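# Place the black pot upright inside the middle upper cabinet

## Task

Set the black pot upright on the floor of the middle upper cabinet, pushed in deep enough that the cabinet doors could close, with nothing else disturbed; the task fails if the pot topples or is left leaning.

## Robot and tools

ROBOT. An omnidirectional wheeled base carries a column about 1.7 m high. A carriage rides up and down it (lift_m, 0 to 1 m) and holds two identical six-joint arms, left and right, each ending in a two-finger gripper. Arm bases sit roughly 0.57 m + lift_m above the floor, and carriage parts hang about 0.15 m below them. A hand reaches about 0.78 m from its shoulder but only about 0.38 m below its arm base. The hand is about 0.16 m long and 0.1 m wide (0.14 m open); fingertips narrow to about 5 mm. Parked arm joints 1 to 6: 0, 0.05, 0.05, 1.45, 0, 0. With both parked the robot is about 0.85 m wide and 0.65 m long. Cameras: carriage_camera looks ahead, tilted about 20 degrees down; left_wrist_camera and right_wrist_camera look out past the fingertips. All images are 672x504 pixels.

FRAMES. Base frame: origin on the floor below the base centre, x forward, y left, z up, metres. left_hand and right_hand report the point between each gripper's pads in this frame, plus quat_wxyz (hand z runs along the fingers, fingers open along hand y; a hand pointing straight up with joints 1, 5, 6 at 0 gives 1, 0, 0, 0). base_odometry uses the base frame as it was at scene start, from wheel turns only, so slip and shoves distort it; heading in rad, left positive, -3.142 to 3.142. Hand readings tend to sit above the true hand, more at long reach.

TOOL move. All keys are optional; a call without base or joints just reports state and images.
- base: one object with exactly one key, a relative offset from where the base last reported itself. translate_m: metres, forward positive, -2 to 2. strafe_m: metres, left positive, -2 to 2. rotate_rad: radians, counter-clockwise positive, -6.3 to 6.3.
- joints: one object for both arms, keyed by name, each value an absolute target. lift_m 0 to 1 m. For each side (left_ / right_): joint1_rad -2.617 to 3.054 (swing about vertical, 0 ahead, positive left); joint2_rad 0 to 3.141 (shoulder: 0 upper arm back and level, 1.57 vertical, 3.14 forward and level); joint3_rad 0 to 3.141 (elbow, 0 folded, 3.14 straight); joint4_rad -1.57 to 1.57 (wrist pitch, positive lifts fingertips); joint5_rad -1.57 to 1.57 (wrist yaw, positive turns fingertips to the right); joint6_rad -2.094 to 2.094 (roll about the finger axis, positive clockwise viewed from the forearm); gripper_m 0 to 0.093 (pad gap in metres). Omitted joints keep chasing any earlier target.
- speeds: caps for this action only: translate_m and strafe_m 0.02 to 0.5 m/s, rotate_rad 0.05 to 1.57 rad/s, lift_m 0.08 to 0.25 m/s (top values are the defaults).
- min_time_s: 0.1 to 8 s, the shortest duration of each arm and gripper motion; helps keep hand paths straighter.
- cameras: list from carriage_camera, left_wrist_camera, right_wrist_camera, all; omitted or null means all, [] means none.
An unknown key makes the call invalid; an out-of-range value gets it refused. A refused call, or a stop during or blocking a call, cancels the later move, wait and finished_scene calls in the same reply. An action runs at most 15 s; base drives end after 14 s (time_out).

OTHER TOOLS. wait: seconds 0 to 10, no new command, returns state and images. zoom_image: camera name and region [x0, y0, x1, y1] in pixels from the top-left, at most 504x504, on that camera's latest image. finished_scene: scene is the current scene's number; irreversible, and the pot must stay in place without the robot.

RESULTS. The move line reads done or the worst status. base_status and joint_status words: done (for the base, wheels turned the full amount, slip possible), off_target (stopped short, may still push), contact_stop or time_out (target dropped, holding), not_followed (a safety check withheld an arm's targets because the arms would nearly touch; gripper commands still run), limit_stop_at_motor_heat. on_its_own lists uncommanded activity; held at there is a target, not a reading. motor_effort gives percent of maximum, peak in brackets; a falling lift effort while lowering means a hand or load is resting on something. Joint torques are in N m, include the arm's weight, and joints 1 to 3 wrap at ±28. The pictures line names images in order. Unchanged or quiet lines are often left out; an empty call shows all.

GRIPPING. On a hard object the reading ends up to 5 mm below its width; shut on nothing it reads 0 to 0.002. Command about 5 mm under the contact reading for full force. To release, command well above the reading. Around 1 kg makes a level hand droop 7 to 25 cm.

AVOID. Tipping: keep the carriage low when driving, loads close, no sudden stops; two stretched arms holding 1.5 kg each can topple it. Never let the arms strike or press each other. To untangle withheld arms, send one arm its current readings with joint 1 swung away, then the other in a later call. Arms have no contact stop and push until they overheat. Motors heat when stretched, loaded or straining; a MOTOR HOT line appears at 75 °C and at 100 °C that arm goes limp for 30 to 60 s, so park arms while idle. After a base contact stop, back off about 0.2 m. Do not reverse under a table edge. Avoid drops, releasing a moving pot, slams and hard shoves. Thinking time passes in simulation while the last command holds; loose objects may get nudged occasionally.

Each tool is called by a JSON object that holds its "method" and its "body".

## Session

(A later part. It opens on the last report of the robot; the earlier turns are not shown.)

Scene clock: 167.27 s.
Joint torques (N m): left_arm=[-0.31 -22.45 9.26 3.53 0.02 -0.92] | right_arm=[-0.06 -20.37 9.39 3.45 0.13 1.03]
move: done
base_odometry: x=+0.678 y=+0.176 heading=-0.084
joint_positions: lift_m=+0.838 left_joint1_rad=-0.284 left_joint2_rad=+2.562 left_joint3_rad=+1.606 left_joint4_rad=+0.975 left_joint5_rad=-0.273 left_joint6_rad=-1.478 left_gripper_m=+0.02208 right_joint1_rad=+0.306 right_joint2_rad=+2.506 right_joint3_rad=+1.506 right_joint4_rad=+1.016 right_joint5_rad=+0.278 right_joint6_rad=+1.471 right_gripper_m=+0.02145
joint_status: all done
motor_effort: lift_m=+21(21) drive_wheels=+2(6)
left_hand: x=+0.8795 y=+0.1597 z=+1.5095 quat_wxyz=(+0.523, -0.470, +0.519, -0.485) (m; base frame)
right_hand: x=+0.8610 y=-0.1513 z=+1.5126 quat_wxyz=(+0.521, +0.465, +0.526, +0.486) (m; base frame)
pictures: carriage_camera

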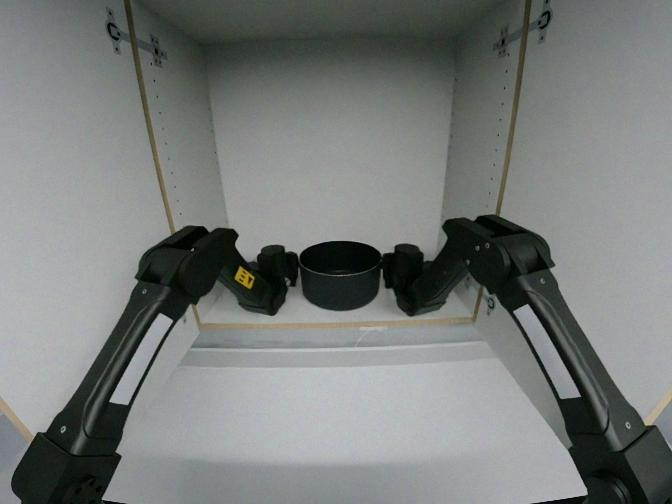

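{"method": "move", "body": {"joints": {"left_joint4_rad": 1.0, "right_joint4_rad": 1.075}, "min_time_s": 1.5, "cameras": ["carriage_camera"]}}

{"method": "zoom_image", "body": {"camera": "carriage_camera", "region": [200, 220, 480, 370]}}

Scene clock: 170.43 s.
Joint torques (N m): left_arm=[-0.38 -22.45 8.95 2.8 0.01 -0.93] | right_arm=[0.03 -20.38 8.92 2.82 0.13 1.01]
move: off_target
MOTOR HOT: joint 2 (shoulder) of the left arm reports 77 °C; the controller stops that arm at 100 °C. To cool a motor, set the load down, stop pushing, or move to a pose that needs little force.
base_odometry: x=+0.678 y=+0.176 heading=-0.084
joint_positions: lift_m=+0.838 left_joint1_rad=-0.284 left_joint2_rad=+2.562 left_joint3_rad=+1.610 left_joint4_rad=+0.960 left_joint5_rad=-0.273 left_joint6_rad=-1.478 left_gripper_m=+0.02198 right_joint1_rad=+0.306 right_joint2_rad=+2.506 right_joint3_rad=+1.512 right_joint4_rad=+0.997 right_joint5_rad=+0.276 right_joint6_rad=+1.471 right_gripper_m=+0.02143
joint_status: left_joint4_rad off_target (ended at +0.960, target +1.000); right_joint4_rad off_target (ended at +0.997, target +1.075)
motor_effort: lift_m=+21(21) drive_wheels=+1(2)
left_hand: x=+0.8802 y=+0.1600 z=+1.5075 quat_wxyz=(+0.521, -0.472, +0.523, -0.481) (m; base frame)
right_hand: x=+0.8621 y=-0.1509 z=+1.5106 quat_wxyz=(+0.518, +0.466, +0.530, +0.483) (m; base frame)
pictures: carriage_camera

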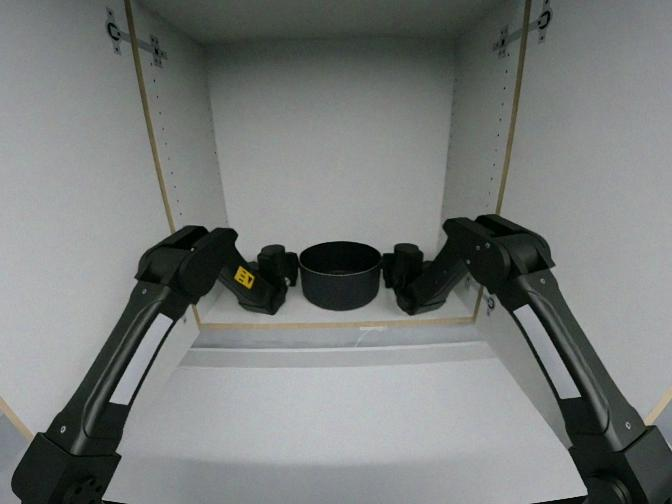

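Scaled by 1.800 from the camera's 672x504 image, which has a finer 960x720 frame.

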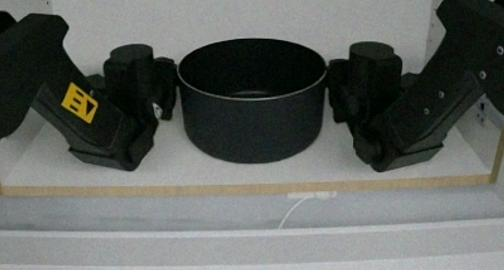

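{"method": "move", "body": {"joints": {"left_joint2_rad": 2.55, "right_joint2_rad": 2.495, "left_joint4_rad": 0.97, "right_joint4_rad": 1.03}, "min_time_s": 1.5, "cameras": ["carriage_camera"]}}

Scene clock: 173.07 s.
Joint torques (N m): left_arm=[-0.4 -17.59 8.69 2.56 0.02 -0.9] | right_arm=[0.08 -15.99 8.65 2.42 0.14 1.02]
move: off_target
MOTOR HOT: still on. Joint 2 (shoulder) of the left arm reports 79 °C.
base_odometry: x=+0.678 y=+0.176 heading=-0.084
joint_positions: lift_m=+0.838 left_joint1_rad=-0.283 left_joint2_rad=+2.562 left_joint3_rad=+1.612 left_joint4_rad=+0.953 left_joint5_rad=-0.273 left_joint6_rad=-1.478 left_gripper_m=+0.02192 right_joint1_rad=+0.305 right_joint2_rad=+2.506 right_joint3_rad=+1.516 right_joint4_rad=+0.987 right_joint5_rad=+0.276 right_joint6_rad=+1.471 right_gripper_m=+0.02131
joint_status: right_joint4_rad off_target (ended at +0.987, target +1.030); the others done
motor_effort: lift_m=+21(21) drive_wheels=+2(3)
left_hand: x=+0.8806 y=+0.1601 z=+1.5069 quat_wxyz=(+0.521, -0.473, +0.524, -0.480) (m; base frame)
right_hand: x=+0.8628 y=-0.1509 z=+1.5099 quat_wxyz=(+0.517, +0.467, +0.532, +0.481) (m; base frame)
pictures: carriage_camera

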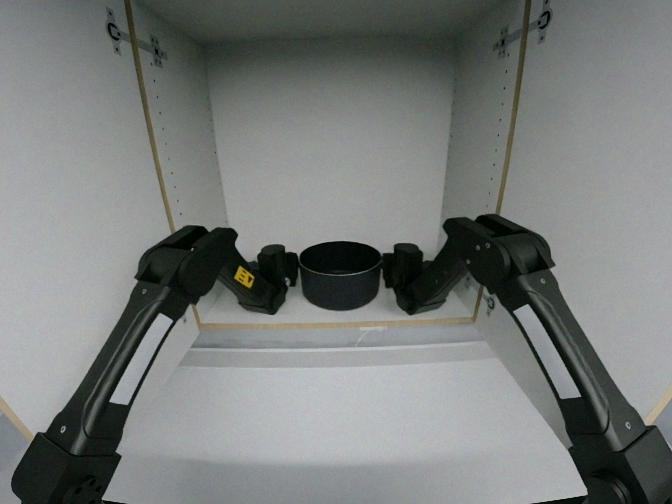

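{"method": "move", "body": {"joints": {"left_gripper_m": 0.06, "right_gripper_m": 0.06}, "min_time_s": 2}}

{"method": "zoom_image", "body": {"camera": "carriage_camera", "region": [200, 220, 480, 370]}}

Scene clock: 175.97 s.
Joint torques (N m): left_arm=[-0.42 -17.58 8.12 2.54 0.02 -0.01] | right_arm=[0.01 -16.1 7.92 2.15 0.1 0.02]
move: done
MOTOR HOT: still on. Joint 2 (shoulder) of the left arm reports 80 °C.
base_odometry: x=+0.678 y=+0.176 heading=-0.084
joint_positions: lift_m=+0.838 left_joint1_rad=-0.283 left_joint2_rad=+2.562 left_joint3_rad=+1.619 left_joint4_rad=+0.952 left_joint5_rad=-0.273 left_joint6_rad=-1.559 left_gripper_m=+0.05989 right_joint1_rad=+0.305 right_joint2_rad=+2.506 right_joint3_rad=+1.527 right_joint4_rad=+1.010 right_joint5_rad=+0.280 right_joint6_rad=+1.558 right_gripper_m=+0.05991
joint_status: all done
motor_effort: lift_m=+21(21) drive_wheels=+1(2)
left_hand: x=+0.8817 y=+0.1598 z=+1.5096 quat_wxyz=(+0.502, -0.493, +0.503, -0.503) (m; base frame)
right_hand: x=+0.8645 y=-0.1509 z=+1.5200 quat_wxyz=(+0.502, +0.485, +0.500, +0.513) (m; base frame)
pictures: carriage_camera, left_wrist_camera, right_wrist_camera

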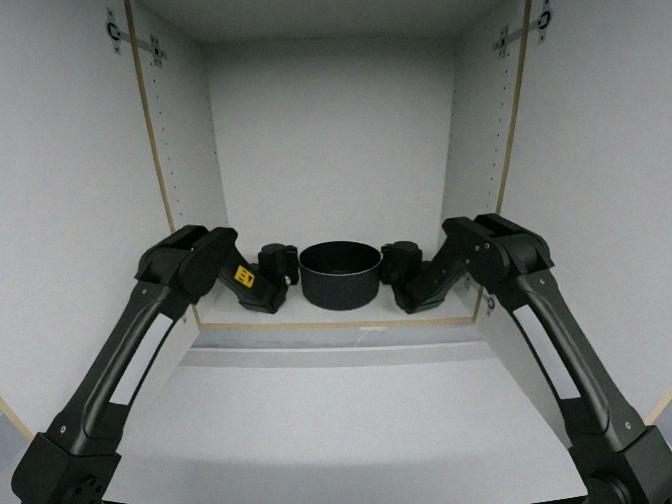

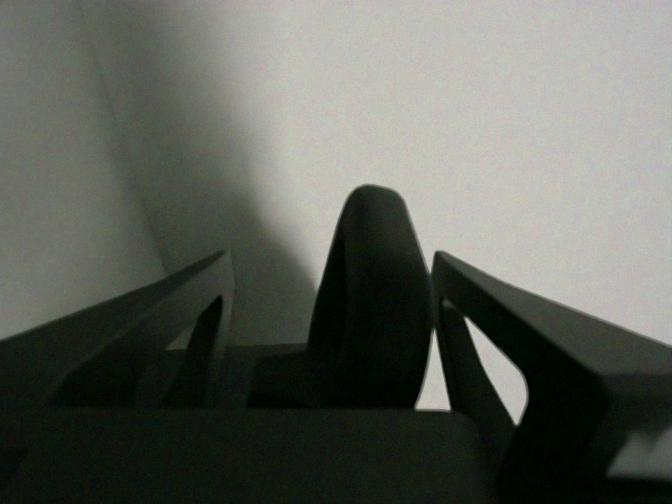

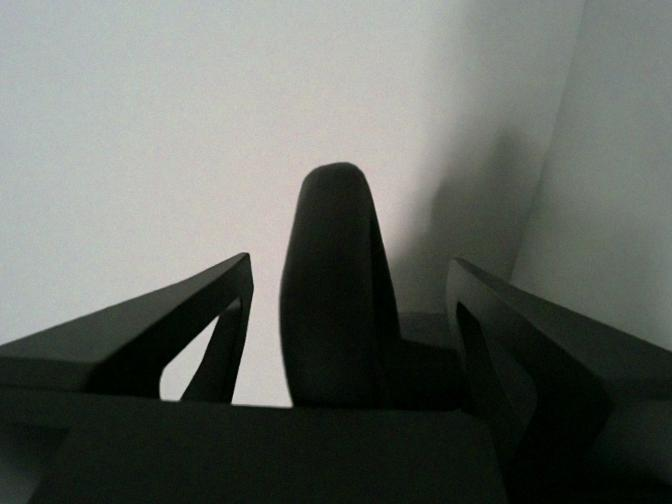

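Scaled by 1.800 from the camera's 672x504 image, which has a finer 960x720 frame.

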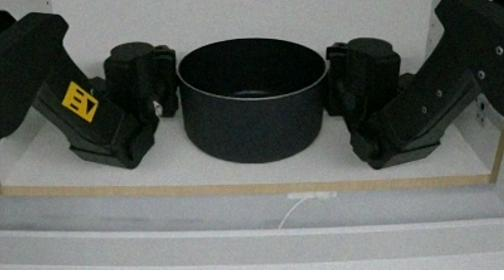

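{"method": "move", "body": {"joints": {"left_gripper_m": 0.093, "right_gripper_m": 0.093}, "min_time_s": 1}}

Scene clock: 177.87 s.
Joint torques (N m): left_arm=[-0.4 -17.59 8.12 2.54 0.02 0] | right_arm=[-0.03 -15.98 7.88 2.13 0.09 0.01]
move: done
MOTOR HOT: still on. Joint 2 (shoulder) of the left arm reports 80 °C.
base_odometry: x=+0.678 y=+0.176 heading=-0.084
joint_positions: lift_m=+0.838 left_joint1_rad=-0.283 left_joint2_rad=+2.562 left_joint3_rad=+1.619 left_joint4_rad=+0.952 left_joint5_rad=-0.273 left_joint6_rad=-1.559 left_gripper_m=+0.09286 right_joint1_rad=+0.305 right_joint2_rad=+2.506 right_joint3_rad=+1.527 right_joint4_rad=+1.010 right_joint5_rad=+0.280 right_joint6_rad=+1.558 right_gripper_m=+0.09289
joint_status: all done
motor_effort: lift_m=+21(21) drive_wheels=+2(3)
left_hand: x=+0.8817 y=+0.1598 z=+1.5096 quat_wxyz=(+0.502, -0.493, +0.503, -0.503) (m; base frame)
right_hand: x=+0.8645 y=-0.1509 z=+1.5201 quat_wxyz=(+0.502, +0.485, +0.500, +0.513) (m; base frame)
pictures: carriage_camera, left_wrist_camera, right_wrist_camera

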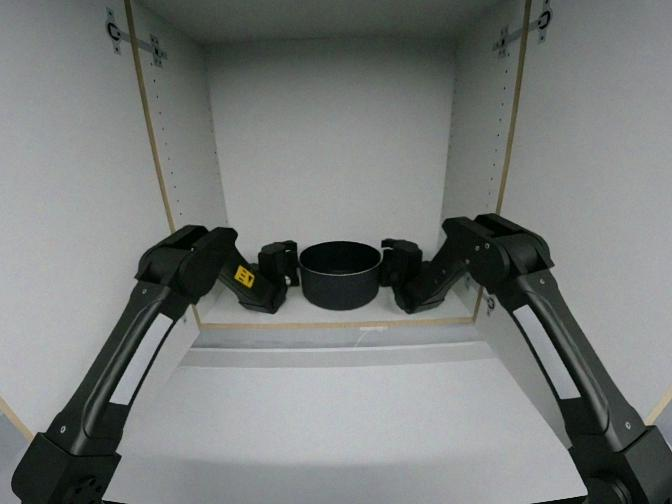

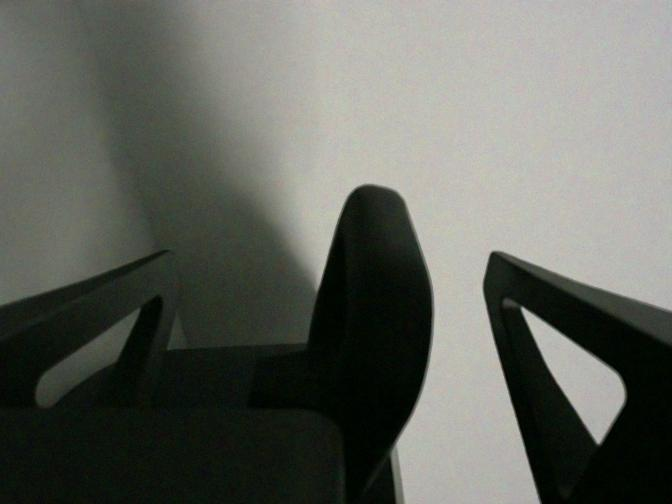

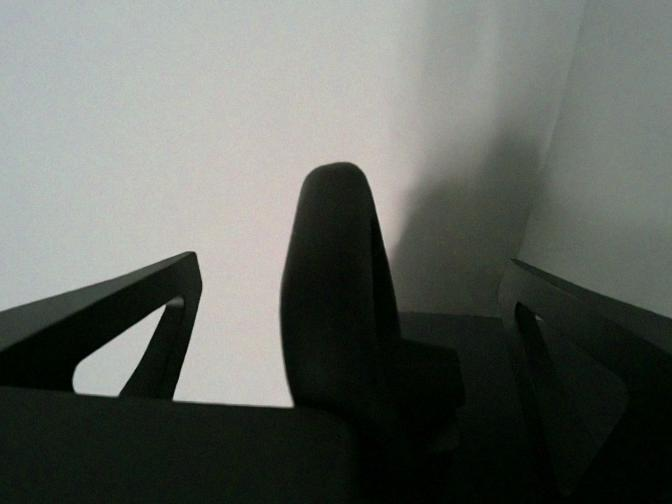

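{"method": "move", "body": {"base": {"translate_m": -0.12}, "speeds": {"translate_m": 0.08}, "cameras": ["left_wrist_camera", "right_wrist_camera"]}}

{"method": "move", "body": {"base": {"translate_m": -0.45}, "speeds": {"translate_m": 0.2}, "cameras": ["carriage_camera"]}}

{"method": "zoom_image", "body": {"camera": "carriage_camera", "region": [200, 180, 480, 330]}}

Scene clock: 180.90 s.
move: done
MOTOR HOT: still on. Joint 2 (shoulder) of the left arm reports 80 °C.
base_status: done
motor_effort: lift_m=+21(21) drive_wheels=-8(13)
pictures: left_wrist_camera, right_wrist_camera

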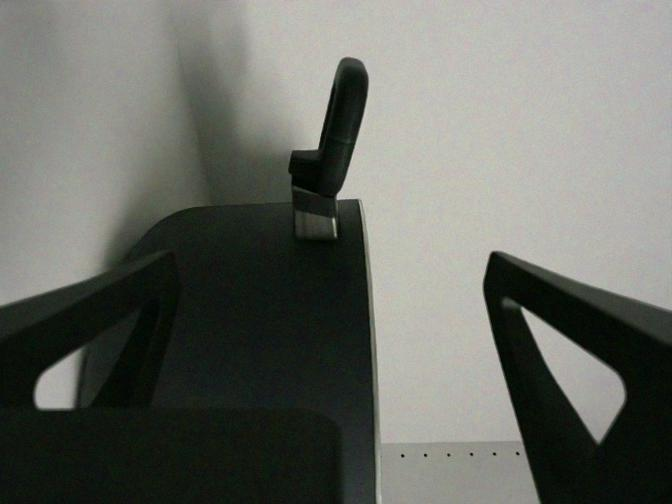

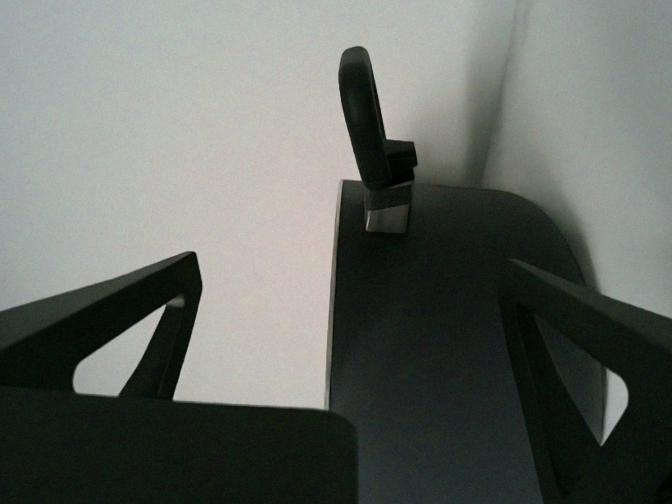

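Scene clock: 184.23 s.
Joint torques (N m): left_arm=[-0.39 -17.57 8.1 2.55 0.02 0] | right_arm=[-0.03 -15.91 7.77 2.08 0.07 0.01]
move: done
MOTOR HOT: still on. Joint 2 (shoulder) of the left arm reports 81 °C.
base_odometry: x=+0.110 y=+0.224 heading=-0.084
base_status: done
joint_positions: lift_m=+0.838 left_joint1_rad=-0.284 left_joint2_rad=+2.562 left_joint3_rad=+1.619 left_joint4_rad=+0.952 left_joint5_rad=-0.273 left_joint6_rad=-1.560 left_gripper_m=+0.09286 right_joint1_rad=+0.306 right_joint2_rad=+2.506 right_joint3_rad=+1.530 right_joint4_rad=+1.017 right_joint5_rad=+0.280 right_joint6_rad=+1.558 right_gripper_m=+0.09289
motor_effort: lift_m=+21(21) drive_wheels=-3(13)
left_hand: x=+0.8816 y=+0.1591 z=+1.5097 quat_wxyz=(+0.501, -0.493, +0.503, -0.503) (m; base frame)
right_hand: x=+0.8647 y=-0.1502 z=+1.5228 quat_wxyz=(+0.503, +0.484, +0.497, +0.516) (m; base frame)
pictures: carriage_camera

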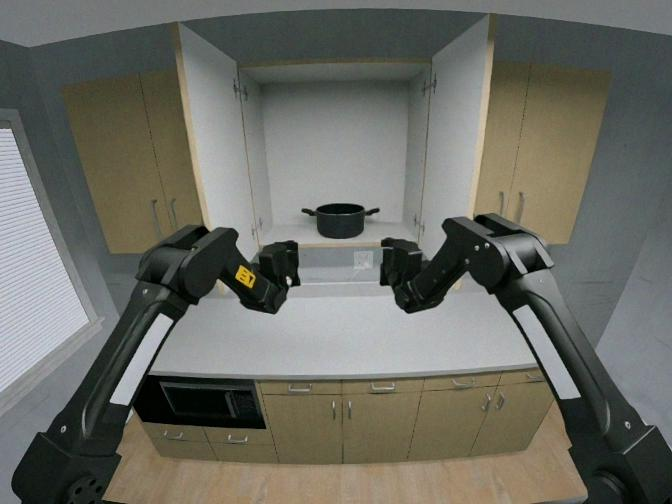

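Scaled by 1.800 from the camera's 672x504 image, which has a finer 960x720 frame.

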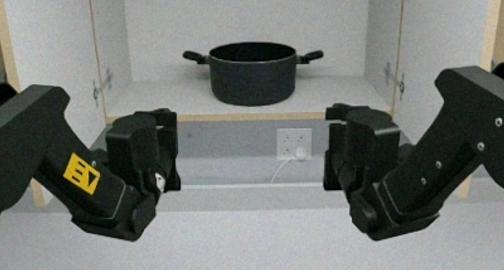

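{"method": "move", "body": {"joints": {"left_joint1_rad": 0, "left_joint2_rad": 0.05, "left_joint3_rad": 0.05, "left_joint4_rad": 1.45, "left_joint5_rad": 0, "left_joint6_rad": 0, "right_joint1_rad": 0, "right_joint2_rad": 0.05, "right_joint3_rad": 0.05, "right_joint4_rad": 1.45, "right_joint5_rad": 0, "right_joint6_rad": 0, "lift_m": 0.5}, "min_time_s": 4, "cameras": ["carriage_camera"]}}

Scene clock: 198.97 s.
Joint torques (N m): left_arm=[0.55 3.55 4.49 0.04 0.16 0.13] | right_arm=[-0.61 3.74 4.4 -0.14 -0.22 -0.14]
move: done
MOTOR HOT: still on. Joint 2 (shoulder) of the left arm reports 79 °C.
base_odometry: x=+0.110 y=+0.224 heading=-0.084
joint_positions: lift_m=+0.500 left_joint1_rad=-0.006 left_joint2_rad=+0.055 left_joint3_rad=+0.054 left_joint4_rad=+1.436 left_joint5_rad=-0.013 left_joint6_rad=-0.012 left_gripper_m=+0.09286 right_joint1_rad=+0.005 right_joint2_rad=+0.056 right_joint3_rad=+0.057 right_joint4_rad=+1.440 right_joint5_rad=+0.015 right_joint6_rad=+0.014 right_gripper_m=+0.09290
joint_status: all done
motor_effort: lift_m=+21(22) drive_wheels=-2(3)
left_hand: x=+0.2577 y=+0.3055 z=+1.5057 quat_wxyz=(+0.998, -0.007, +0.068, -0.009) (m; base frame)
right_hand: x=+0.2556 y=-0.3059 z=+1.5068 quat_wxyz=(+0.998, +0.008, +0.064, +0.009) (m; base frame)
pictures: carriage_camera

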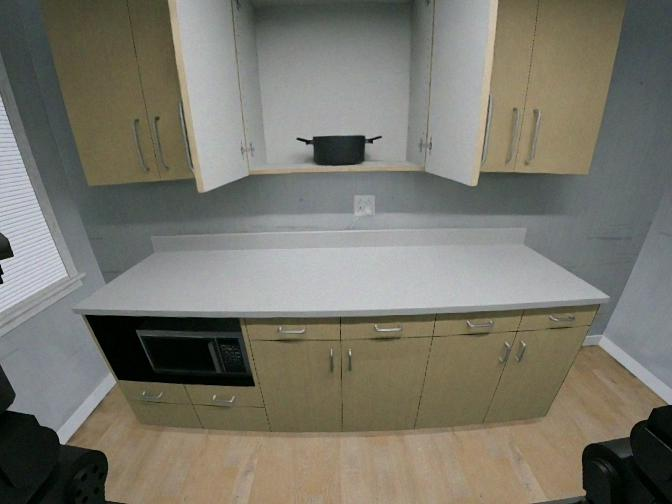

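{"method": "wait", "body": {"seconds": 10, "cameras": []}}

{"method": "wait", "body": {"seconds": 10, "cameras": []}}

{"method": "wait", "body": {"seconds": 10, "cameras": []}}

{"method": "wait", "body": {"seconds": 10, "cameras": []}}

{"method": "wait", "body": {"seconds": 10, "cameras": []}}

{"method": "wait", "body": {"seconds": 10, "cameras": []}}

{"method": "wait", "body": {"seconds": 10, "cameras": []}}

{"method": "wait", "body": {"seconds": 10, "cameras": []}}

{"method": "wait", "body": {"seconds": 10, "cameras": []}}

{"method": "wait", "body": {"seconds": 10, "cameras": []}}

Scene clock: 210.20 s.
MOTOR HOT: cleared for the motors of the left arm.
joint_status: all done
motor_effort: lift_m=+21(22) drive_wheels=-2(3)
wait: 10.00 s; at rest from the start
pictures: none

Scene clock: 220.20 s.
joint_status: all done
motor_effort: lift_m=+21(22) drive_wheels=-1(3)
wait: 10.00 s; at rest by 0.27 s
pictures: none

Scene clock: 230.20 s.
joint_status: all done
motor_effort: lift_m=+21(22) drive_wheels=+0(3)
wait: 10.00 s; at rest by 0.27 s
pictures: none

Scene clock: 240.20 s.
joint_status: all done
motor_effort: lift_m=+21(22) drive_wheels=-2(3)
wait: 10.00 s; at rest by 0.27 s
pictures: none

Scene clock: 250.20 s.
joint_status: all done
motor_effort: lift_m=+21(22) drive_wheels=-1(3)
wait: 10.00 s; at rest by 0.27 s
pictures: none

Scene clock: 260.20 s.
joint_status: all done
motor_effort: lift_m=+21(22) drive_wheels=-1(3)
wait: 10.00 s; at rest by 0.27 s
pictures: none

Scene clock: 270.20 s.
joint_status: all done
motor_effort: lift_m=+21(22) drive_wheels=-2(3)
wait: 10.00 s; at rest by 0.27 s
pictures: none

Scene clock: 280.20 s.
joint_status: all done
motor_effort: lift_m=+21(22) drive_wheels=-2(3)
wait: 10.00 s; at rest by 0.27 s
pictures: none

Scene clock: 290.20 s.
joint_status: all done
motor_effort: lift_m=+21(22) drive_wheels=-2(3)
wait: 10.00 s; at rest by 0.27 s
pictures: none

Scene clock: 300.20 s.
Joint torques (N m): left_arm=[0.54 3.56 4.59 0.01 0.15 0.14] | right_arm=[-0.55 3.74 4.33 -0.16 -0.19 -0.15]
base_odometry: x=+0.110 y=+0.224 heading=-0.084
joint_positions: lift_m=+0.500 left_joint1_rad=-0.006 left_joint2_rad=+0.055 left_joint3_rad=+0.054 left_joint4_rad=+1.437 left_joint5_rad=-0.012 left_joint6_rad=-0.011 left_gripper_m=+0.09286 right_joint1_rad=+0.005 right_joint2_rad=+0.056 right_joint3_rad=+0.057 right_joint4_rad=+1.443 right_joint5_rad=+0.014 right_joint6_rad=+0.013 right_gripper_m=+0.09290
joint_status: all done
motor_effort: lift_m=+21(22) drive_wheels=-2(3)
left_hand: x=+0.2572 y=+0.3053 z=+1.5057 quat_wxyz=(+0.998, -0.006, +0.067, -0.008) (m; base frame)
right_hand: x=+0.2551 y=-0.3057 z=+1.5068 quat_wxyz=(+0.998, +0.007, +0.063, +0.009) (m; base frame)
wait: 10.00 s; at rest by 0.27 s
pictures: none

{"method": "finished_scene", "body": {"scene": 1}}

The scene is finished: the task was done.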